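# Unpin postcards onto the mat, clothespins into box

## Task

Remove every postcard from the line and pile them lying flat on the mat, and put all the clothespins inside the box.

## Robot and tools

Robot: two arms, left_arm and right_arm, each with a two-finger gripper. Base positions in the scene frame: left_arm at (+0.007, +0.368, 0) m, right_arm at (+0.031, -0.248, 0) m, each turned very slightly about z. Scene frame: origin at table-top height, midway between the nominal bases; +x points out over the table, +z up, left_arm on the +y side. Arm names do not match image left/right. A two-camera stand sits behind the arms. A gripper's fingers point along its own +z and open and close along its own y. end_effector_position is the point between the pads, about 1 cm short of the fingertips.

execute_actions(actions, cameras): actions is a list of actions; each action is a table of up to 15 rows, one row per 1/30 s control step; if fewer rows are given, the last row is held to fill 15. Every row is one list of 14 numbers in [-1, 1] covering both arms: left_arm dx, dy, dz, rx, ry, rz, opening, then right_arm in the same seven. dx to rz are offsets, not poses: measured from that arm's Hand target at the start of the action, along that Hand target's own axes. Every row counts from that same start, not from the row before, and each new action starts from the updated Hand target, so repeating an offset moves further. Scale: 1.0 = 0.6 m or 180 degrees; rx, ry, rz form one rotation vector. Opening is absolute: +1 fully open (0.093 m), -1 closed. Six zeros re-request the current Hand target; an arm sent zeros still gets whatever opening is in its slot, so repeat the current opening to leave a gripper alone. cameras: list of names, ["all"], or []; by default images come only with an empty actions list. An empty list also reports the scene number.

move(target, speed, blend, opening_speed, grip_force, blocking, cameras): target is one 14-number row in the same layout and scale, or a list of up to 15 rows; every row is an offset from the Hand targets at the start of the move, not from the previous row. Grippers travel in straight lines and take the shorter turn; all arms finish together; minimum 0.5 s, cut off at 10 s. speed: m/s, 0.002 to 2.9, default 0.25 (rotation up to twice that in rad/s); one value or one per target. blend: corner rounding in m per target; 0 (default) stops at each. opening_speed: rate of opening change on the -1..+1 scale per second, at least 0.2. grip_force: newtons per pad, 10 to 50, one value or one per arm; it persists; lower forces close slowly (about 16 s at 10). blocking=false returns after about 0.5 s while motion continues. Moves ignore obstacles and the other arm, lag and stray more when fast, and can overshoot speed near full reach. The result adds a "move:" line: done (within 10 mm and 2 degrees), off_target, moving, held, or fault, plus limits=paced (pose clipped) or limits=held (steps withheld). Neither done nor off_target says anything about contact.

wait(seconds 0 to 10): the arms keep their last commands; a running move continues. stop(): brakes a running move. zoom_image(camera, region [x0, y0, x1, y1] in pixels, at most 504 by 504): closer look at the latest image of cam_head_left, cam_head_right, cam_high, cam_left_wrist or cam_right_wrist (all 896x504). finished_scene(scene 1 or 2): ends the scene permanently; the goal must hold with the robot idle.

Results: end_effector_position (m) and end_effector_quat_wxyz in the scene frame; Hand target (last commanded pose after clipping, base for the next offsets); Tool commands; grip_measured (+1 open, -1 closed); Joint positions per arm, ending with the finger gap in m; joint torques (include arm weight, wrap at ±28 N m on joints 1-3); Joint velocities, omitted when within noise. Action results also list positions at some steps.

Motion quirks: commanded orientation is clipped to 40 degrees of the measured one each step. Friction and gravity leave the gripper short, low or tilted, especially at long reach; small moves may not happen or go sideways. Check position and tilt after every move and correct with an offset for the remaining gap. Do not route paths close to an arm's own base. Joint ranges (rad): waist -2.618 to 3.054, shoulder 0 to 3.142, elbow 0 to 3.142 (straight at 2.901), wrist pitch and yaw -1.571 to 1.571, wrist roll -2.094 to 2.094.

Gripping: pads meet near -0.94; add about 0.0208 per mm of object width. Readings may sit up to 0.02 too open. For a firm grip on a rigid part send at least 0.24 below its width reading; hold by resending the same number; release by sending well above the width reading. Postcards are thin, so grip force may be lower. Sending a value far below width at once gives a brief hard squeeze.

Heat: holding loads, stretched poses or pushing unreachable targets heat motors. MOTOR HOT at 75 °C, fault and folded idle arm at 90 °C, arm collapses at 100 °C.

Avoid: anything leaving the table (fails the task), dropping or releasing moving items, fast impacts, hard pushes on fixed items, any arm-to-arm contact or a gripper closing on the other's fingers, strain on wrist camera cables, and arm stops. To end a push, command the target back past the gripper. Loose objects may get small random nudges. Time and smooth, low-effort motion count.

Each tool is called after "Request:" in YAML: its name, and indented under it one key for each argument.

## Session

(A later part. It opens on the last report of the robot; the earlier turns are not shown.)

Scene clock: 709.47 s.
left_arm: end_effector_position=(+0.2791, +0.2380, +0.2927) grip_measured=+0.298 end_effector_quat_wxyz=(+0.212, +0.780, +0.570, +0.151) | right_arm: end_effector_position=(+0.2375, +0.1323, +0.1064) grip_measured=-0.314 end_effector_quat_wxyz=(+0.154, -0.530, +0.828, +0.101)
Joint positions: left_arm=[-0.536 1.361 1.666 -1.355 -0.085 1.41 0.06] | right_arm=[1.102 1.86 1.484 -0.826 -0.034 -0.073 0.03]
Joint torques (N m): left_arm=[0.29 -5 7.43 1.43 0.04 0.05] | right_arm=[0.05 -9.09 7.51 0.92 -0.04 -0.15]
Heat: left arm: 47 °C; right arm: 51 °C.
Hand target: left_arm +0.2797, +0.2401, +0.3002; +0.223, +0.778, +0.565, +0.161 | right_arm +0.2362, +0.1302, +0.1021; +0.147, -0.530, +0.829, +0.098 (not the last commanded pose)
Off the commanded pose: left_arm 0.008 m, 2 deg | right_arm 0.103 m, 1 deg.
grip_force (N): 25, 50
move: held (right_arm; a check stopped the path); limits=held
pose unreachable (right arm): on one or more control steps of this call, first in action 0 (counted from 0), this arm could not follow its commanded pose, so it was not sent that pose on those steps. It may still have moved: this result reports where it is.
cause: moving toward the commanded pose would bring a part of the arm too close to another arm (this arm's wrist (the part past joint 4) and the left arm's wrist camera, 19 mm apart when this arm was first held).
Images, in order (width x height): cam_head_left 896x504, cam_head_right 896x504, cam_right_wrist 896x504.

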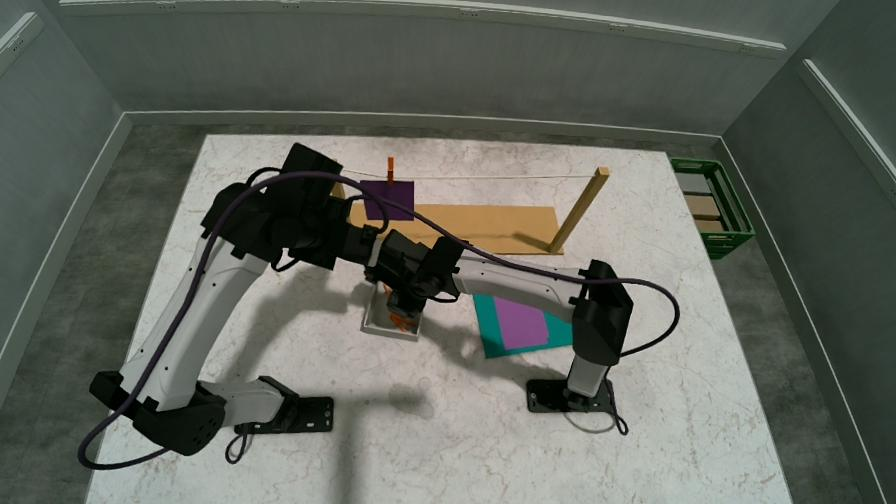

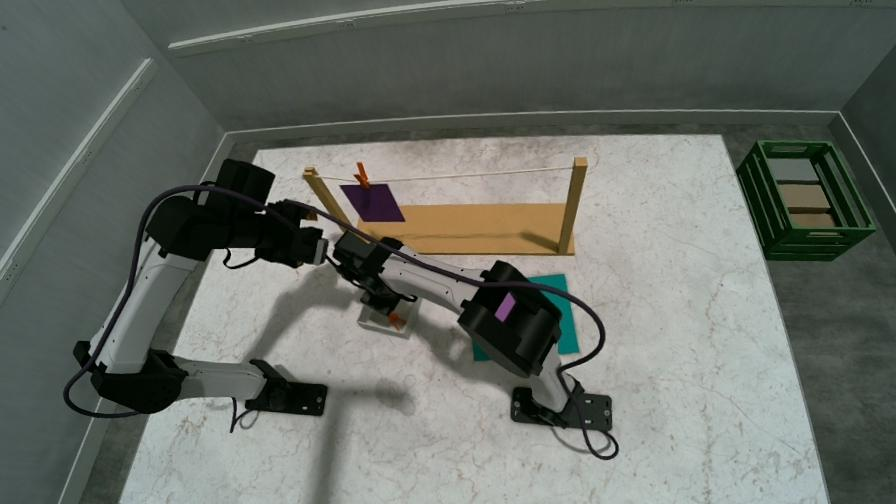

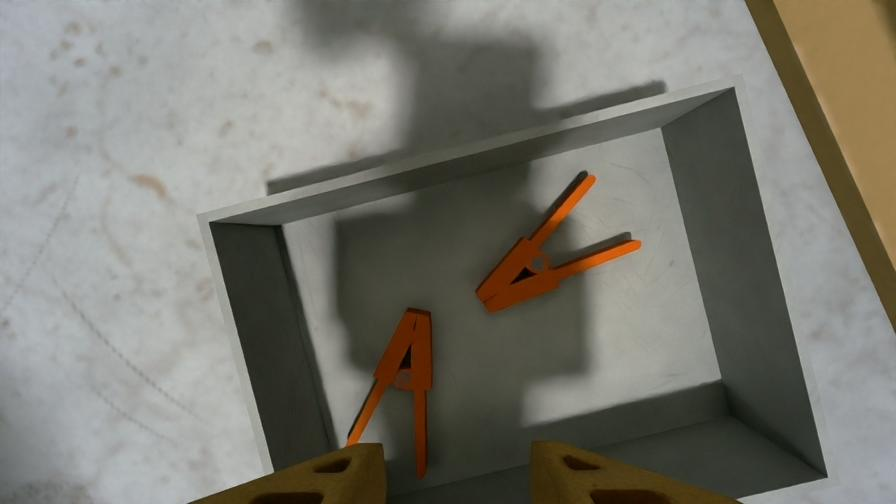

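Request:
move:
  target:
    - [0,0,0,0,0,0,0.3,0.0785,-0.0552,-0.136,0,0,0,-0.316]
    - [0,0,0,0,0,0,0.3,0.0977,-0.2307,-0.2205,0.0172,-0.387,0.0092,-0.316]
  speed: 0.2
  blend: 0.04
  cameras: ["cam_right_wrist","cam_head_left","cam_head_right"]

Scene clock: 726.23 s.
left_arm: end_effector_position=(+0.2791, +0.2380, +0.2927) grip_measured=+0.298 end_effector_quat_wxyz=(+0.212, +0.780, +0.570, +0.151) | right_arm: end_effector_position=(+0.3204, -0.0183, +0.2123) grip_measured=-0.314 end_effector_quat_wxyz=(+0.614, -0.368, +0.599, +0.360)
Joint positions: left_arm=[-0.536 1.361 1.666 -1.355 -0.085 1.41 0.06] | right_arm=[0.408 1.332 0.399 0.951 -0.715 -0.008 0.03]
Joint torques (N m): left_arm=[0.29 -4.83 7.38 1.42 0.04 0.04] | right_arm=[-0.42 -2.78 6.46 1.88 -0.09 -0.06]
Heat: left arm: 45 °C; right arm: 52 °C.
Hand target: left_arm +0.2797, +0.2401, +0.3002; +0.223, +0.778, +0.565, +0.161 | right_arm +0.3202, -0.0198, +0.2049; +0.606, -0.364, +0.606, +0.364
Off the commanded pose: left_arm 0.008 m, 2 deg | right_arm 0.008 m, 1 deg.
grip_force (N): 25, 50
move: done
Images, in order (width x height): cam_head_left 896x504, cam_head_right 896x504, cam_right_wrist 896x504.

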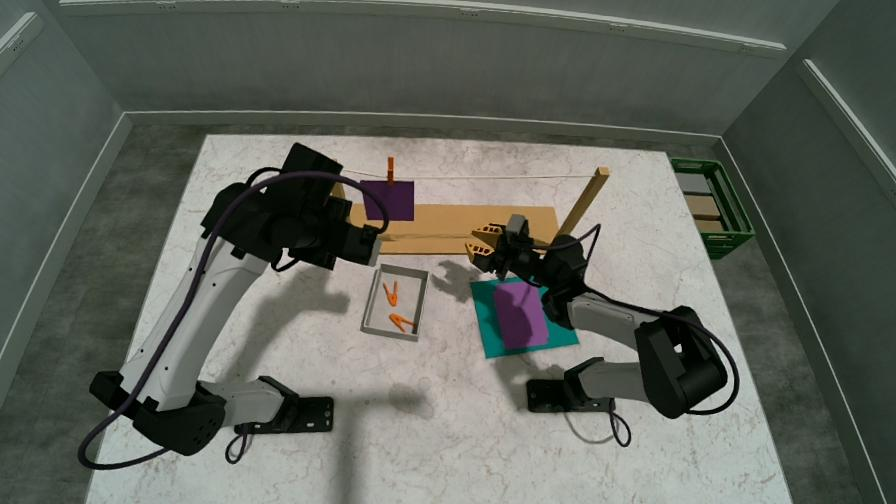

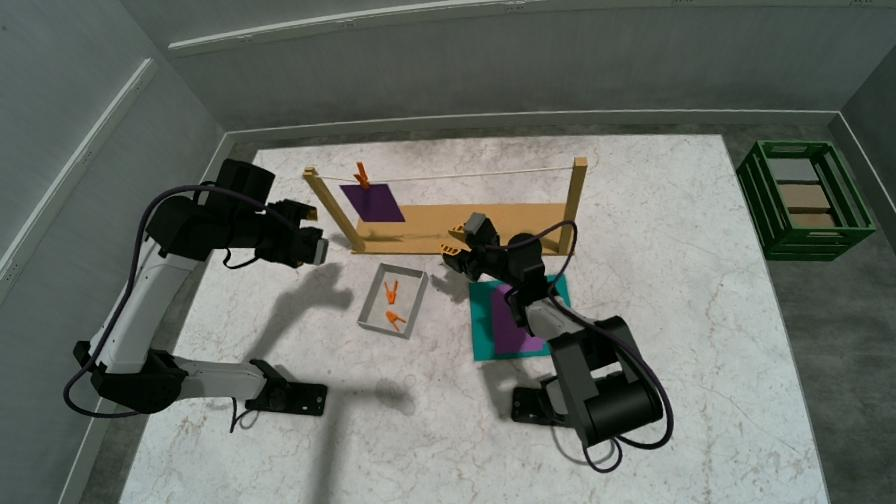

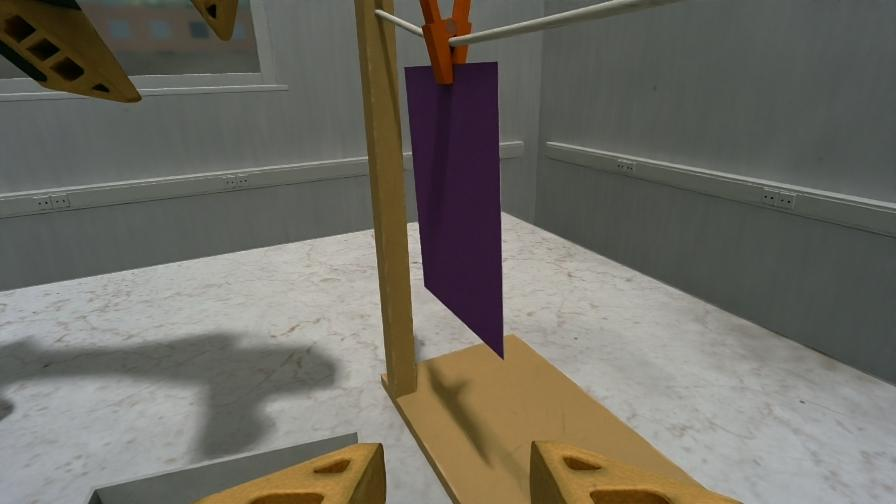

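Request:
move:
  target: [0,0,0,0,0,0,0.3,0.012,-0.03,0.1167,0,0,0,-0.316]
  speed: 0.15
  cameras: ["cam_right_wrist"]

Scene clock: 735.40 s.
left_arm: end_effector_position=(+0.2791, +0.2380, +0.2927) grip_measured=+0.298 end_effector_quat_wxyz=(+0.212, +0.780, +0.570, +0.151) | right_arm: end_effector_position=(+0.3639, +0.0301, +0.1945) grip_measured=-0.314 end_effector_quat_wxyz=(+0.602, -0.368, +0.608, +0.364)
Joint positions: left_arm=[-0.536 1.361 1.666 -1.355 -0.085 1.41 0.06] | right_arm=[0.509 1.628 0.593 1.023 -0.622 -0.008 0.03]
Joint torques (N m): left_arm=[0.31 -4.86 7.41 1.43 0.04 0.05] | right_arm=[0.43 -4.92 9.1 1.94 0.08 -0.09]
Heat: left arm: 44 °C; right arm: 51 °C.
Hand target: left_arm +0.2797, +0.2401, +0.3002; +0.223, +0.778, +0.565, +0.161 | right_arm +0.3690, +0.0337, +0.1977; +0.606, -0.364, +0.606, +0.364
Off the commanded pose: left_arm 0.008 m, 2 deg | right_arm 0.007 m, 1 deg.
grip_force (N): 25, 50
move: done
Images, in order (width x height): cam_right_wrist 896x504.

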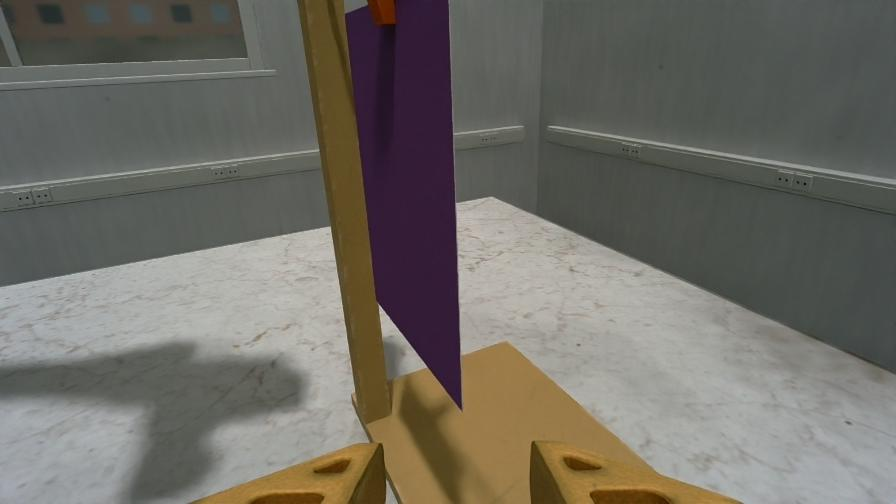

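Request:
move:
  target: [0,0,0,0,0,0,0.3,-0.0167,0.0133,0.09,0,0,0,-0.316]
  speed: 0.1
  cameras: ["cam_right_wrist"]

Scene clock: 741.00 s.
left_arm: end_effector_position=(+0.2791, +0.2380, +0.2927) grip_measured=+0.298 end_effector_quat_wxyz=(+0.212, +0.780, +0.570, +0.151) | right_arm: end_effector_position=(+0.3820, +0.0810, +0.2117) grip_measured=-0.314 end_effector_quat_wxyz=(+0.612, -0.369, +0.597, +0.364)
Joint positions: left_arm=[-0.536 1.361 1.666 -1.355 -0.085 1.41 0.06] | right_arm=[0.623 1.735 0.777 0.974 -0.509 -0.008 0.03]
Joint torques (N m): left_arm=[0.25 -4.89 7.42 1.43 0.05 0.05] | right_arm=[0.39 -5.98 9.54 1.74 0.08 -0.08]
Heat: left arm: 44 °C; right arm: 52 °C.
Hand target: left_arm +0.2797, +0.2401, +0.3002; +0.223, +0.778, +0.565, +0.161 | right_arm +0.3873, +0.0850, +0.2077; +0.606, -0.364, +0.606, +0.364
Off the commanded pose: left_arm 0.008 m, 2 deg | right_arm 0.008 m, 1 deg.
grip_force (N): 25, 50
move: done
Images, in order (width x height): cam_right_wrist 896x504.

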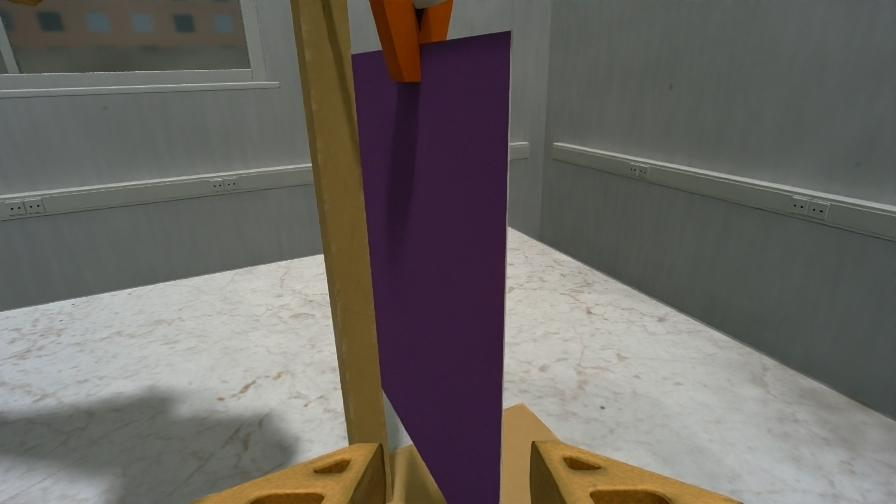

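Request:
move:
  target: [0,0,0,0,0,0,0.3,0.0,-0.007,0.085,0,0,0,-0.316]
  speed: 0.06
  cameras: ["cam_right_wrist","cam_head_left","cam_head_right"]

Scene clock: 744.20 s.
left_arm: end_effector_position=(+0.2791, +0.2380, +0.2927) grip_measured=+0.298 end_effector_quat_wxyz=(+0.212, +0.780, +0.570, +0.151) | right_arm: end_effector_position=(+0.4103, +0.1231, +0.2132) grip_measured=-0.314 end_effector_quat_wxyz=(+0.612, -0.368, +0.597, +0.364)
Joint positions: left_arm=[-0.536 1.361 1.666 -1.355 -0.085 1.41 0.06] | right_arm=[0.676 1.885 0.981 0.921 -0.455 -0.008 0.03]
Joint torques (N m): left_arm=[0.32 -4.88 7.41 1.43 0.04 0.04] | right_arm=[0.53 -7.45 9.98 1.74 0.09 -0.08]
Heat: left arm: 43 °C; right arm: 53 °C.
Hand target: left_arm +0.2797, +0.2401, +0.3002; +0.223, +0.778, +0.565, +0.161 | right_arm +0.4149, +0.1282, +0.2079; +0.607, -0.364, +0.606, +0.364
Off the commanded pose: left_arm 0.008 m, 2 deg | right_arm 0.009 m, 1 deg.
grip_force (N): 25, 50
move: done
Images, in order (width x height): cam_head_left 896x504, cam_head_right 896x504, cam_right_wrist 896x504.

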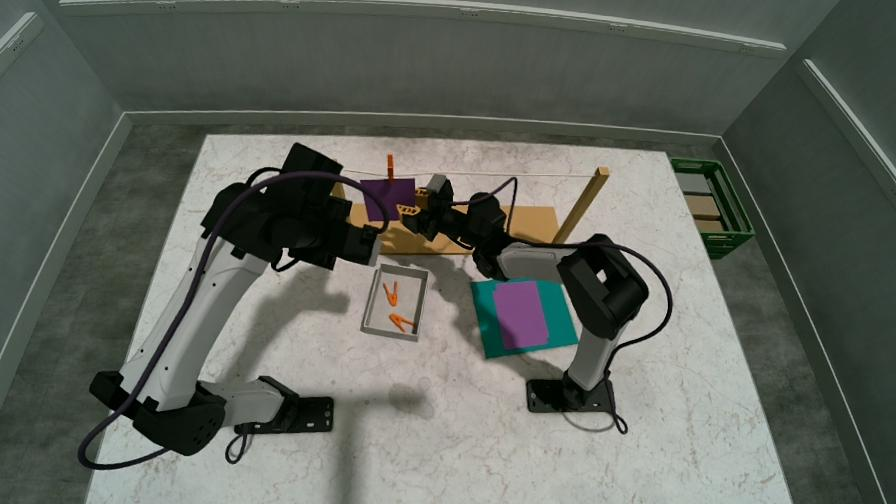

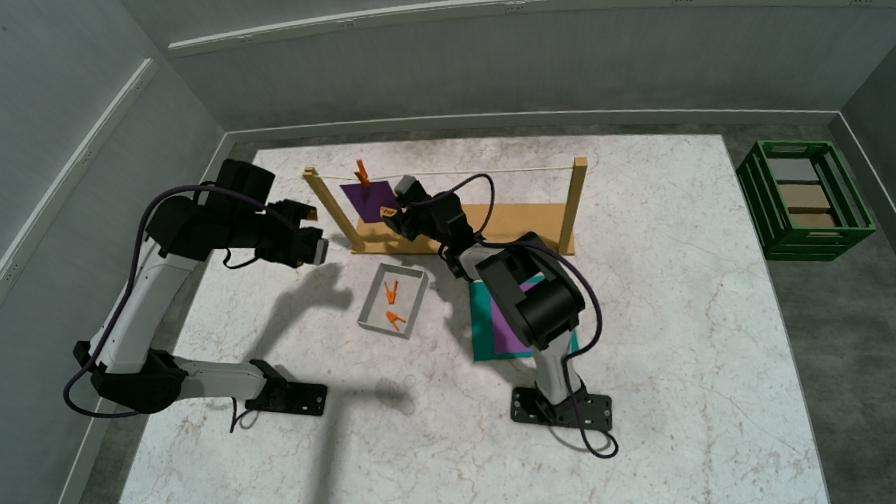

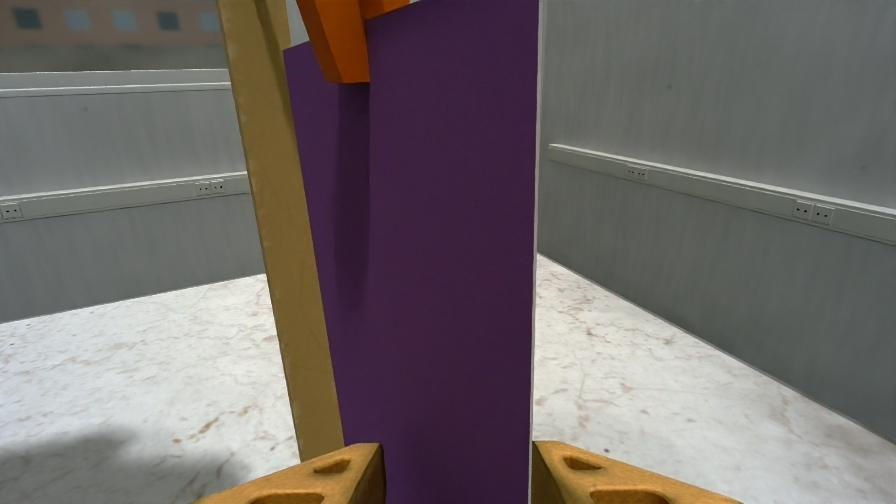

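Request:
move:
  target: [0,0,0,0,0,0,0.3,0,0,0,0,0,0,-0.65]
  speed: 0.05
  opening_speed: 0.3
  grip_force: [50,25]
  cameras: ["cam_right_wrist"]

Scene clock: 760.30 s.
left_arm: end_effector_position=(+0.2791, +0.2380, +0.2927) grip_measured=+0.298 end_effector_quat_wxyz=(+0.212, +0.780, +0.570, +0.151) | right_arm: end_effector_position=(+0.4104, +0.1230, +0.2130) grip_measured=-0.648 end_effector_quat_wxyz=(+0.612, -0.368, +0.598, +0.364)
Joint positions: left_arm=[-0.536 1.361 1.666 -1.355 -0.085 1.41 0.06] | right_arm=[0.676 1.885 0.981 0.92 -0.455 -0.008 0.014]
Joint torques (N m): left_arm=[0.29 -4.82 7.39 1.42 0.04 0.04] | right_arm=[0.5 -7.42 9.95 1.76 0.08 -0.08]
Heat: left arm: 43 °C; right arm: 55 °C.
Hand target: left_arm +0.2797, +0.2401, +0.3002; +0.223, +0.778, +0.565, +0.161 | right_arm +0.4149, +0.1282, +0.2079; +0.606, -0.364, +0.606, +0.364
Off the commanded pose: left_arm 0.008 m, 2 deg | right_arm 0.008 m, 1 deg.
grip_force (N): 50, 25
move: done
Images, in order (width x height): cam_right_wrist 896x504.

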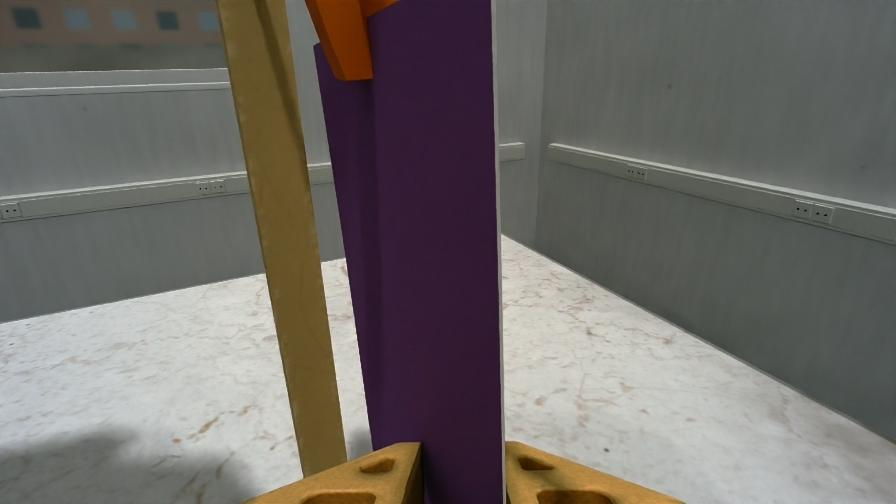

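Request:
move:
  target: [0,0,0,0,0,0,0.3,0,0,0,0,0,0,-1]
  speed: 0.05
  opening_speed: 0.3
  cameras: ["cam_right_wrist","cam_left_wrist"]

Scene clock: 763.43 s.
left_arm: end_effector_position=(+0.2791, +0.2380, +0.2927) grip_measured=+0.298 end_effector_quat_wxyz=(+0.212, +0.780, +0.570, +0.151) | right_arm: end_effector_position=(+0.4104, +0.1230, +0.2130) grip_measured=-0.988 end_effector_quat_wxyz=(+0.612, -0.368, +0.598, +0.364)
Joint positions: left_arm=[-0.536 1.361 1.666 -1.355 -0.085 1.41 0.06] | right_arm=[0.676 1.885 0.981 0.92 -0.455 -0.008 0]
Joint torques (N m): left_arm=[0.28 -4.86 7.43 1.43 0.05 0.04] | right_arm=[0.5 -7.46 9.96 1.75 0.09 -0.08]
Heat: left arm: 43 °C; right arm: 55 °C.
Hand target: left_arm +0.2797, +0.2401, +0.3002; +0.223, +0.778, +0.565, +0.161 | right_arm +0.4149, +0.1282, +0.2079; +0.606, -0.364, +0.606, +0.364
Off the commanded pose: left_arm 0.008 m, 2 deg | right_arm 0.009 m, 1 deg.
grip_force (N): 50, 25
move: done
Images, in order (width x height): cam_left_wrist 896x504, cam_right_wrist 896x504.

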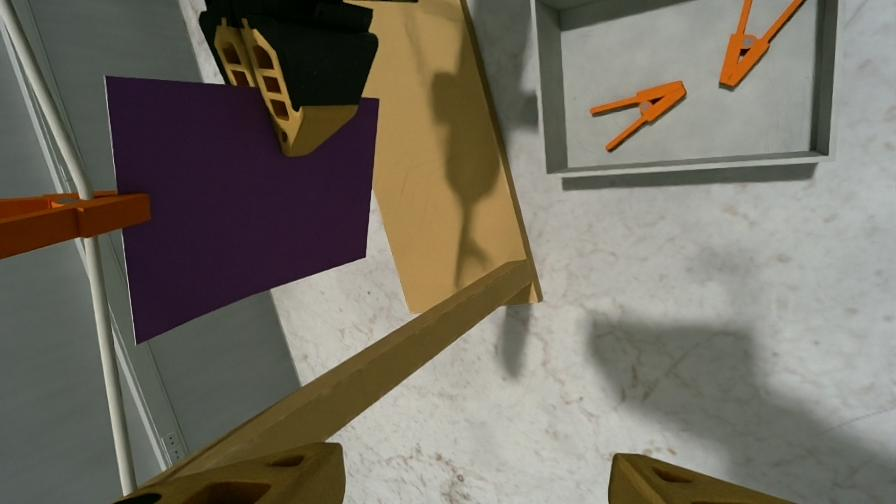

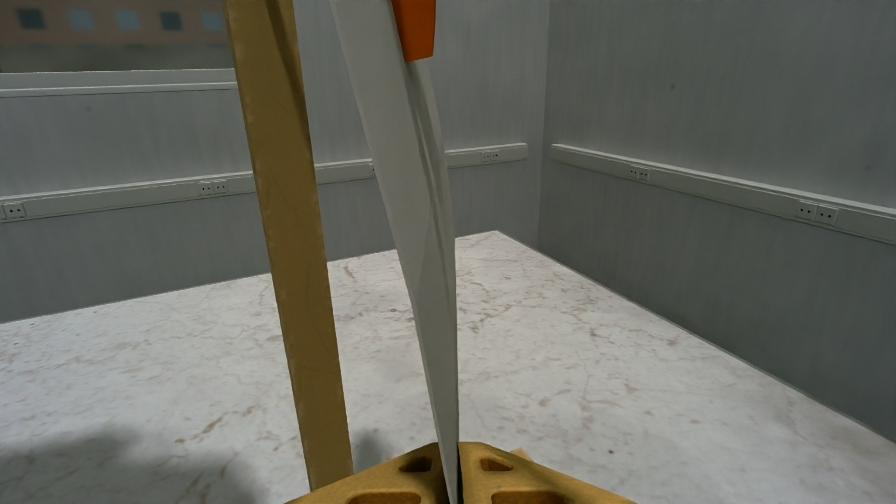

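Request:
move:
  target:
    - [-0.016,0.101,-0.153,0,0,0,0.3,0,0,0,0,0,0,-1]
    - [-0.055,0.24,-0.125,0,0,0,0.3,0,0,0,0,0,0,-1]
  speed: 0.15
  blend: 0.03
  cameras: ["cam_left_wrist","cam_head_right","cam_head_left"]

Scene clock: 769.37 s.
left_arm: end_effector_position=(+0.3481, +0.1836, +0.4403) grip_measured=+0.298 end_effector_quat_wxyz=(+0.362, +0.736, +0.526, +0.226) | right_arm: end_effector_position=(+0.4104, +0.1230, +0.2130) grip_measured=-0.988 end_effector_quat_wxyz=(+0.612, -0.368, +0.598, +0.364)
Joint positions: left_arm=[-0.59 1.848 2.729 -1.576 -0.12 1.41 0.06] | right_arm=[0.676 1.885 0.981 0.92 -0.455 -0.008 0]
Joint torques (N m): left_arm=[-0.51 -5.08 5.97 1.75 -0.06 -0.12] | right_arm=[0.46 -7.43 9.95 1.76 0.08 -0.09]
Heat: left arm: 44 °C; right arm: 56 °C.
Hand target: left_arm +0.3482, +0.1834, +0.4400; +0.223, +0.778, +0.565, +0.161 | right_arm +0.4149, +0.1282, +0.2079; +0.606, -0.364, +0.606, +0.364
Off the commanded pose: left_arm 0.000 m, 19 deg | right_arm 0.009 m, 1 deg.
joint sent to its limit (left arm) — joint 4 (wrist pitch), lower limit. The joint targets are off in orientation, not in position.
grip_force (N): 50, 25
move: off_target (left_arm)
Images, in order (width x height): cam_head_left 896x504, cam_head_right 896x504, cam_left_wrist 896x504.

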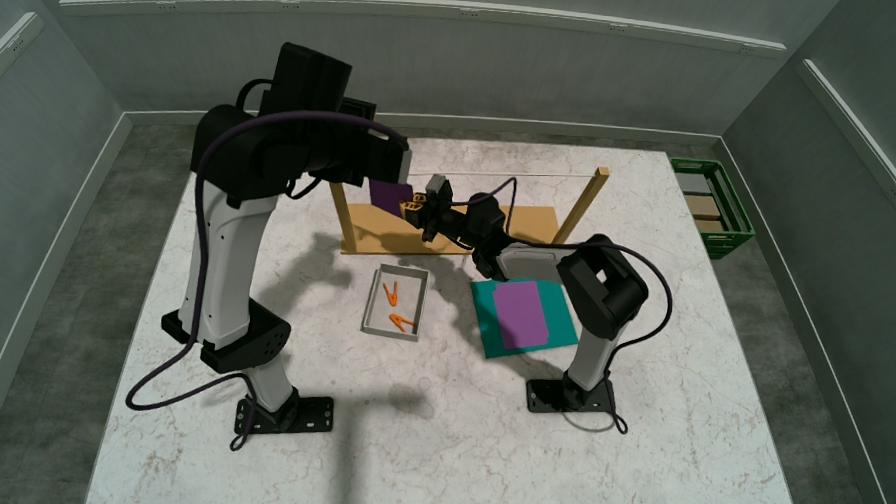

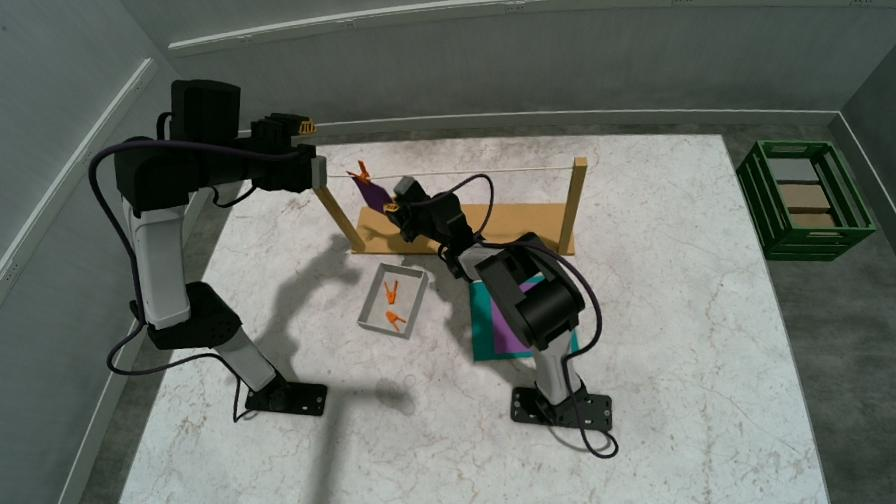

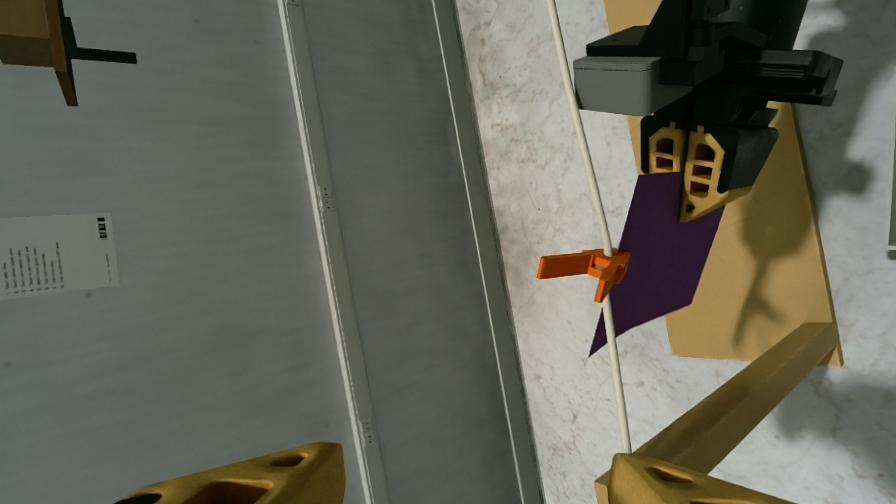

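Request:
move:
  target: [0.002,-0.009,0.0866,0,0,0.067,0.3,0,0,0,0,0,0,-1]
  speed: 0.08
  cameras: ["cam_left_wrist"]

Scene clock: 778.63 s.
left_arm: end_effector_position=(+0.3675, +0.1777, +0.4018) grip_measured=+0.298 end_effector_quat_wxyz=(+0.291, +0.802, +0.465, +0.237) | right_arm: end_effector_position=(+0.4104, +0.1230, +0.2130) grip_measured=-0.988 end_effector_quat_wxyz=(+0.612, -0.368, +0.598, +0.364)
Joint positions: left_arm=[-0.578 1.901 2.669 -1.577 -0.12 1.603 0.06] | right_arm=[0.676 1.885 0.981 0.92 -0.455 -0.008 0]
Joint torques (N m): left_arm=[0.34 -5.76 4.67 1.59 0.14 0.03] | right_arm=[0.5 -7.43 9.92 1.75 0.09 -0.08]
Heat: left arm: 43 °C; right arm: 56 °C.
Hand target: left_arm +0.3702, +0.1774, +0.3932; +0.205, +0.833, +0.480, +0.183 | right_arm +0.4149, +0.1282, +0.2079; +0.606, -0.364, +0.606, +0.364
Off the commanded pose: left_arm 0.009 m, 12 deg | right_arm 0.009 m, 1 deg.
joint sent to its limit (left arm) — joint 4 (wrist pitch), lower limit. The joint targets are off in orientation, not in position.
grip_force (N): 50, 25
move: off_target (left_arm)
Images, in order (width x height): cam_left_wrist 896x504.

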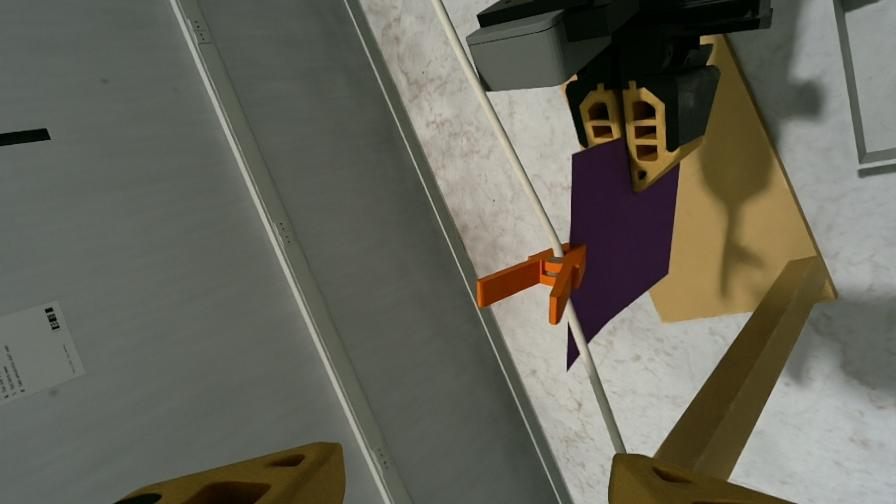

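Request:
move:
  target: [-0.0117,-0.0048,0.084,0,0,0,0.3,0,0,0,0,0,0,-1]
  speed: 0.08
  cameras: ["cam_left_wrist"]

Scene clock: 789.70 s.
left_arm: end_effector_position=(+0.3888, +0.1651, +0.3567) grip_measured=+0.298 end_effector_quat_wxyz=(+0.242, +0.822, +0.472, +0.209) | right_arm: end_effector_position=(+0.4104, +0.1230, +0.2130) grip_measured=-0.988 end_effector_quat_wxyz=(+0.612, -0.368, +0.598, +0.364)
Joint positions: left_arm=[-0.578 1.993 2.64 -1.577 -0.12 1.604 0.06] | right_arm=[0.676 1.885 0.981 0.92 -0.455 -0.008 0]
Joint torques (N m): left_arm=[0.13 -6.71 5.2 1.43 0.15 -0.11] | right_arm=[0.51 -7.46 9.96 1.75 0.09 -0.08]
Heat: left arm: 43 °C; right arm: 57 °C.
Hand target: left_arm +0.3901, +0.1642, +0.3481; +0.205, +0.833, +0.480, +0.183 | right_arm +0.4149, +0.1282, +0.2079; +0.606, -0.364, +0.606, +0.364
Off the commanded pose: left_arm 0.009 m, 5 deg | right_arm 0.009 m, 1 deg.
joint sent to its limit (left arm) — joint 4 (wrist pitch), lower limit. The joint targets are off in orientation, not in position.
grip_force (N): 50, 25
move: off_target (left_arm)
Images, in order (width x height): cam_left_wrist 896x504.

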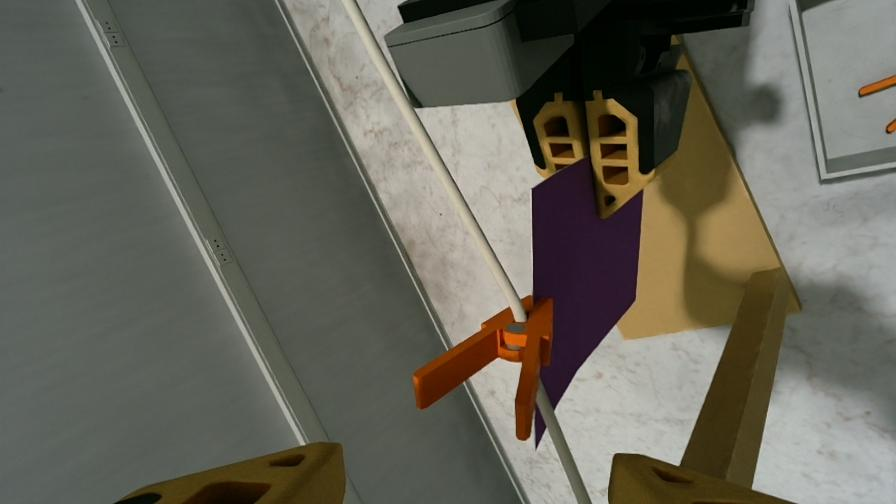

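Request:
move:
  target: [0,0,0.047,0,0,0,0.3,0,0,0,0,0,0,-1]
  speed: 0.06
  cameras: ["cam_left_wrist"]

Scene clock: 796.87 s.
left_arm: end_effector_position=(+0.4032, +0.1600, +0.3288) grip_measured=+0.298 end_effector_quat_wxyz=(+0.213, +0.830, +0.478, +0.194) | right_arm: end_effector_position=(+0.4104, +0.1230, +0.2130) grip_measured=-0.988 end_effector_quat_wxyz=(+0.612, -0.368, +0.598, +0.364)
Joint positions: left_arm=[-0.572 2.059 2.64 -1.577 -0.12 1.604 0.06] | right_arm=[0.676 1.885 0.981 0.92 -0.455 -0.008 0]
Joint torques (N m): left_arm=[0.35 -7.45 6.53 1.33 0.2 -0.08] | right_arm=[0.51 -7.46 9.99 1.75 0.09 -0.08]
Heat: left arm: 44 °C; right arm: 58 °C.
Hand target: left_arm +0.4043, +0.1595, +0.3241; +0.205, +0.833, +0.480, +0.183 | right_arm +0.4149, +0.1282, +0.2079; +0.606, -0.364, +0.606, +0.364
Off the commanded pose: left_arm 0.005 m, 2 deg | right_arm 0.009 m, 1 deg.
joint sent to its limit (left arm) — joint 4 (wrist pitch), lower limit. The joint targets still meet the commanded pose.
grip_force (N): 50, 25
move: done
Images, in order (width x height): cam_left_wrist 896x504.

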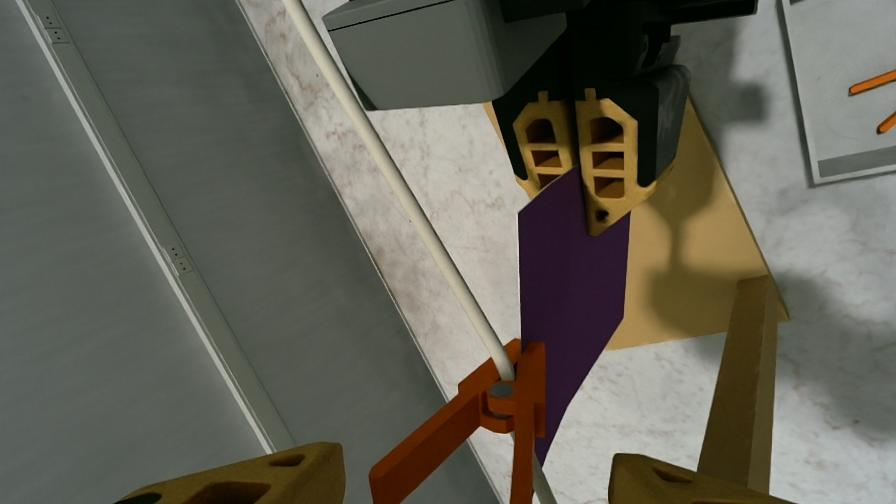

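Request:
move:
  target:
    - [0,0,0.013,0,0,0,0.3,0,0,0,0,0,0,-1]
    - [0,0,0.013,0,0,0,-0.3,0,0,0,0,0,0,-1]
  speed: 0.05
  opening_speed: 0.4
  cameras: ["cam_left_wrist"]

Scene clock: 803.17 s.
left_arm: end_effector_position=(+0.4060, +0.1593, +0.3262) grip_measured=-0.294 end_effector_quat_wxyz=(+0.213, +0.830, +0.479, +0.194) | right_arm: end_effector_position=(+0.4104, +0.1230, +0.2121) grip_measured=-0.988 end_effector_quat_wxyz=(+0.611, -0.368, +0.599, +0.364)
Joint positions: left_arm=[-0.569 2.067 2.64 -1.572 -0.119 1.604 0.031] | right_arm=[0.676 1.885 0.981 0.916 -0.455 -0.008 0]
Joint torques (N m): left_arm=[0.36 -7.28 5.78 1.37 0.22 -0.08] | right_arm=[0.49 -7.46 9.96 1.79 0.08 -0.08]
Heat: left arm: 44 °C; right arm: 58 °C.
Hand target: left_arm +0.4082, +0.1583, +0.3175; +0.205, +0.833, +0.480, +0.184 | right_arm +0.4149, +0.1282, +0.2079; +0.607, -0.364, +0.606, +0.364
Off the commanded pose: left_arm 0.009 m, 2 deg | right_arm 0.008 m, 1 deg.
grip_force (N): 50, 25
move: done
Images, in order (width x height): cam_left_wrist 896x504.

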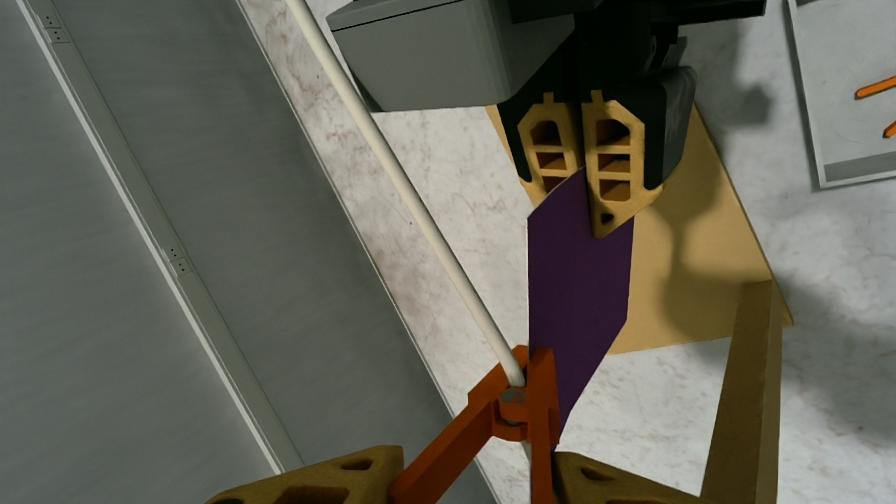

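Request:
move:
  target: [0,0,0,0,0,0,-0.5,0,0,0,0,0,0,-1]
  speed: 0.05
  opening_speed: 0.3
  cameras: ["cam_left_wrist"]

Scene clock: 805.73 s.
left_arm: end_effector_position=(+0.4060, +0.1593, +0.3262) grip_measured=-0.493 end_effector_quat_wxyz=(+0.213, +0.830, +0.479, +0.194) | right_arm: end_effector_position=(+0.4104, +0.1230, +0.2120) grip_measured=-0.988 end_effector_quat_wxyz=(+0.611, -0.368, +0.599, +0.364)
Joint positions: left_arm=[-0.569 2.067 2.64 -1.572 -0.119 1.604 0.022] | right_arm=[0.676 1.885 0.981 0.916 -0.455 -0.008 0]
Joint torques (N m): left_arm=[0.34 -7.25 5.75 1.37 0.21 -0.08] | right_arm=[0.51 -7.45 10 1.79 0.09 -0.09]
Heat: left arm: 44 °C; right arm: 58 °C.
Hand target: left_arm +0.4082, +0.1583, +0.3175; +0.205, +0.833, +0.480, +0.184 | right_arm +0.4149, +0.1282, +0.2079; +0.606, -0.364, +0.606, +0.364
Off the commanded pose: left_arm 0.009 m, 2 deg | right_arm 0.008 m, 1 deg.
grip_force (N): 50, 25
move: done
Images, in order (width x height): cam_left_wrist 896x504.

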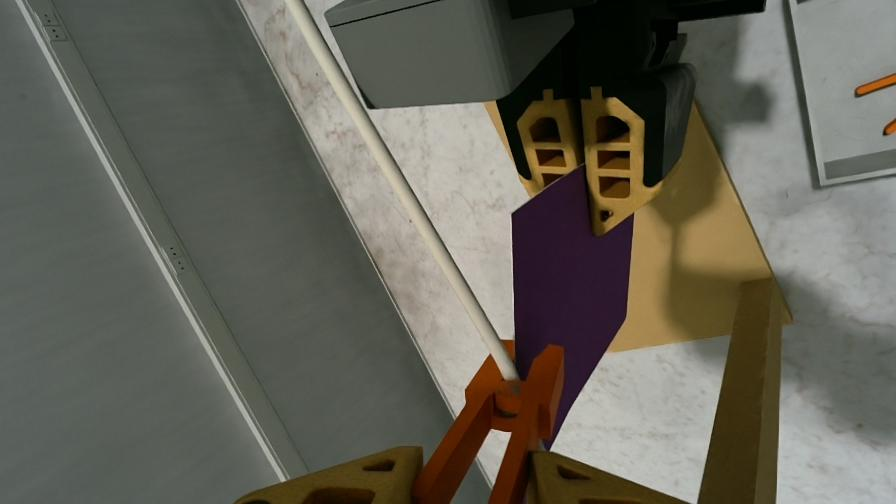

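Request:
move:
  target: [0,0,0,0,0,0,-0.5,0.09,0,0,0,0,0,-1]
  speed: 0.06
  cameras: ["cam_left_wrist","cam_right_wrist","cam_head_right"]

Scene clock: 809.03 s.
left_arm: end_effector_position=(+0.4060, +0.1593, +0.3262) grip_measured=-0.493 end_effector_quat_wxyz=(+0.213, +0.830, +0.479, +0.194) | right_arm: end_effector_position=(+0.4158, +0.1269, +0.1655) grip_measured=-0.988 end_effector_quat_wxyz=(+0.613, -0.368, +0.597, +0.364)
Joint positions: left_arm=[-0.569 2.067 2.64 -1.572 -0.119 1.604 0.022] | right_arm=[0.676 2.038 0.956 1.102 -0.455 -0.008 0]
Joint torques (N m): left_arm=[0.35 -7.31 5.76 1.36 0.2 -0.08] | right_arm=[0.47 -8.27 6.19 2 0.09 -0.09]
Heat: left arm: 44 °C; right arm: 58 °C.
Hand target: left_arm +0.4082, +0.1583, +0.3175; +0.205, +0.833, +0.480, +0.184 | right_arm +0.4149, +0.1282, +0.1539; +0.606, -0.364, +0.606, +0.364
Off the commanded pose: left_arm 0.009 m, 2 deg | right_arm 0.012 m, 1 deg.
grip_force (N): 50, 25
move: off_target (right_arm)
Images, in order (width x height): cam_head_right 896x504, cam_left_wrist 896x504, cam_right_wrist 896x504.

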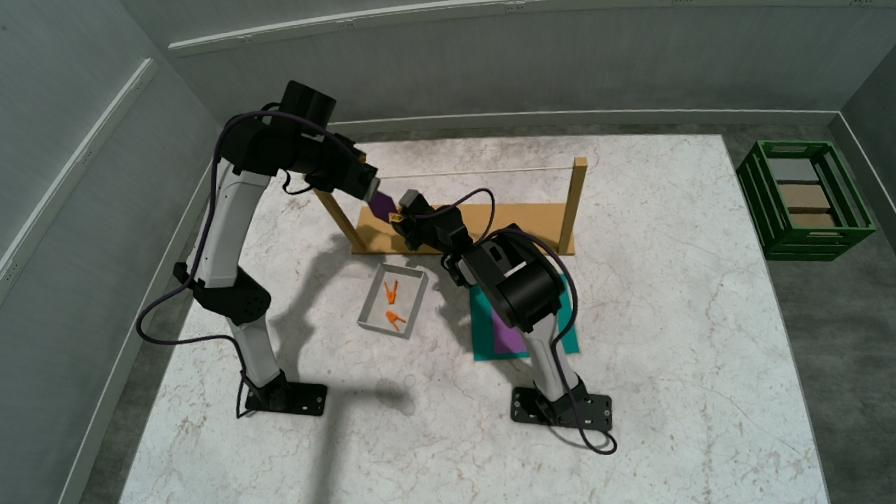

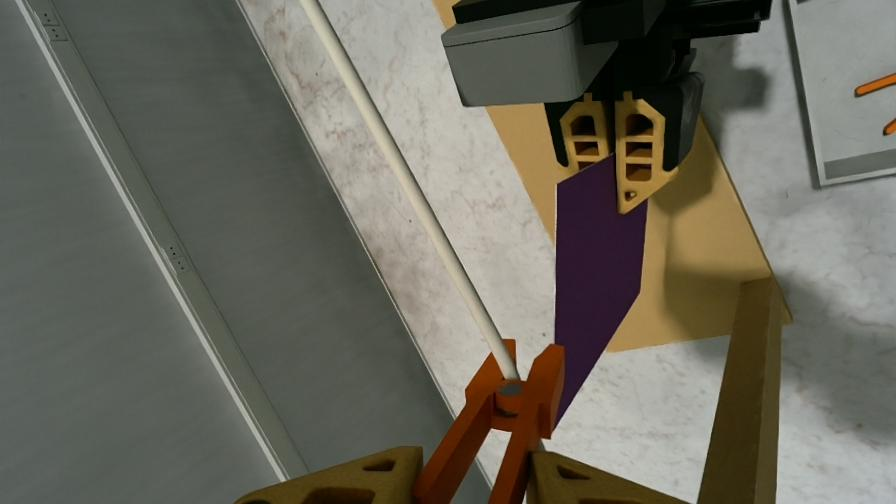

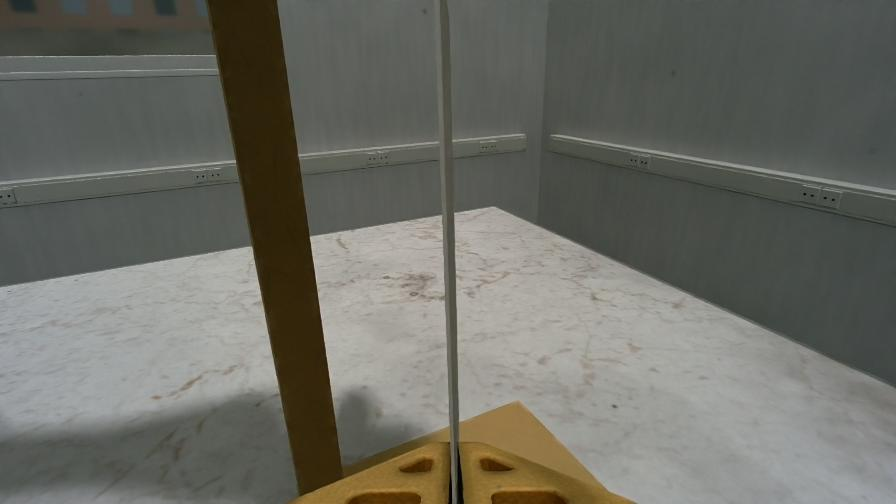

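Request:
move:
  target:
    - [0,0,0,0,0,0,-0.5,0,0,-0.2,0,0,0,-1]
    - [0,0,0,0,0,0,-0.5,-0.118,-0.0253,-0.4547,0,0,0,-1]
  speed: 0.12
  blend: 0.03
  cameras: ["cam_left_wrist","cam_right_wrist","cam_head_right"]

Scene clock: 820.17 s.
left_arm: end_effector_position=(+0.4060, +0.1593, +0.3262) grip_measured=-0.493 end_effector_quat_wxyz=(+0.213, +0.830, +0.479, +0.194) | right_arm: end_effector_position=(+0.3008, -0.1190, +0.2194) grip_measured=-0.988 end_effector_quat_wxyz=(+0.601, -0.357, +0.611, +0.371)
Joint positions: left_arm=[-0.569 2.067 2.64 -1.572 -0.119 1.604 0.022] | right_arm=[-0.062 1.105 0.326 0.775 -1.184 0.021 0]
Joint torques (N m): left_arm=[0.35 -7.3 5.75 1.36 0.2 -0.08] | right_arm=[-0.38 -3.48 8.8 1.37 -0.12 -0.32]
Heat: left arm: 45 °C; right arm: 56 °C.
Hand target: left_arm +0.4082, +0.1583, +0.3175; +0.205, +0.833, +0.480, +0.184 | right_arm +0.3003, -0.1199, +0.2244; +0.606, -0.364, +0.606, +0.364
Off the commanded pose: left_arm 0.009 m, 2 deg | right_arm 0.005 m, 1 deg.
grip_force (N): 50, 25
move: done
Images, in order (width x height): cam_head_right 896x504, cam_left_wrist 896x504, cam_right_wrist 896x504.

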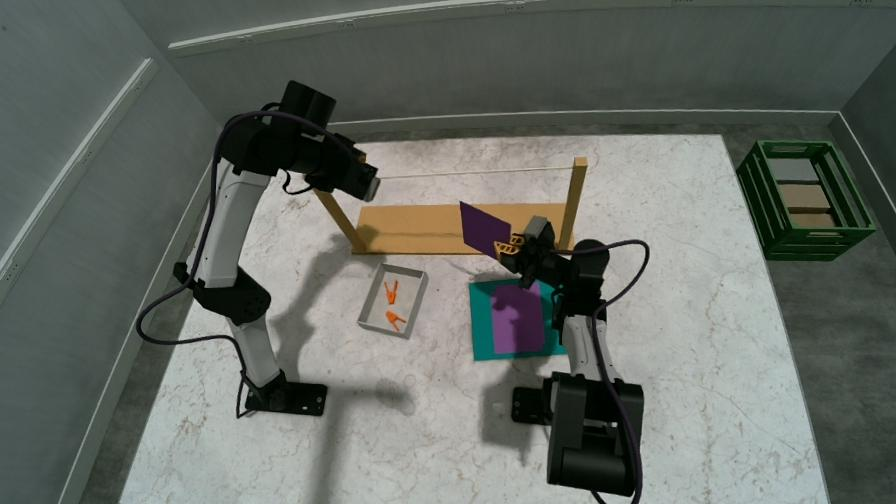

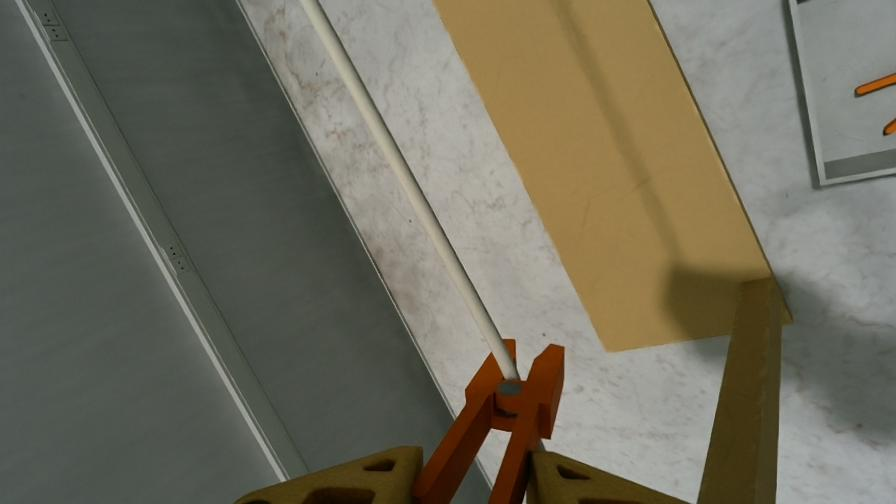

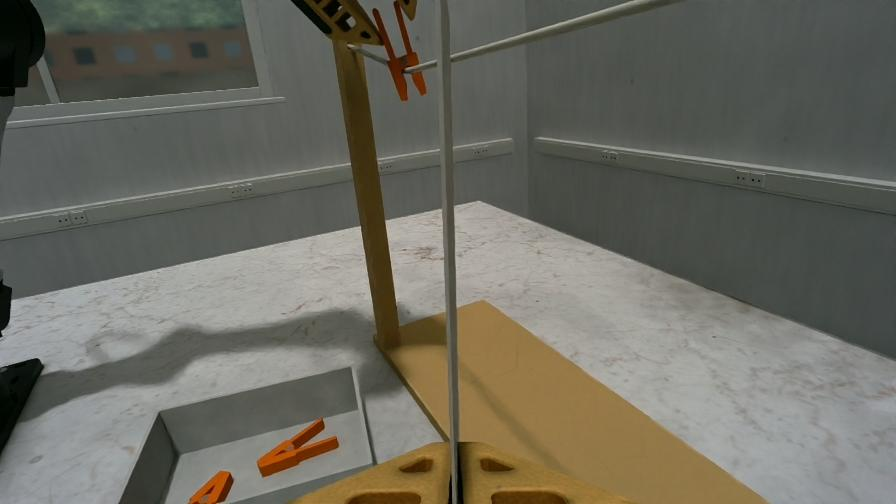

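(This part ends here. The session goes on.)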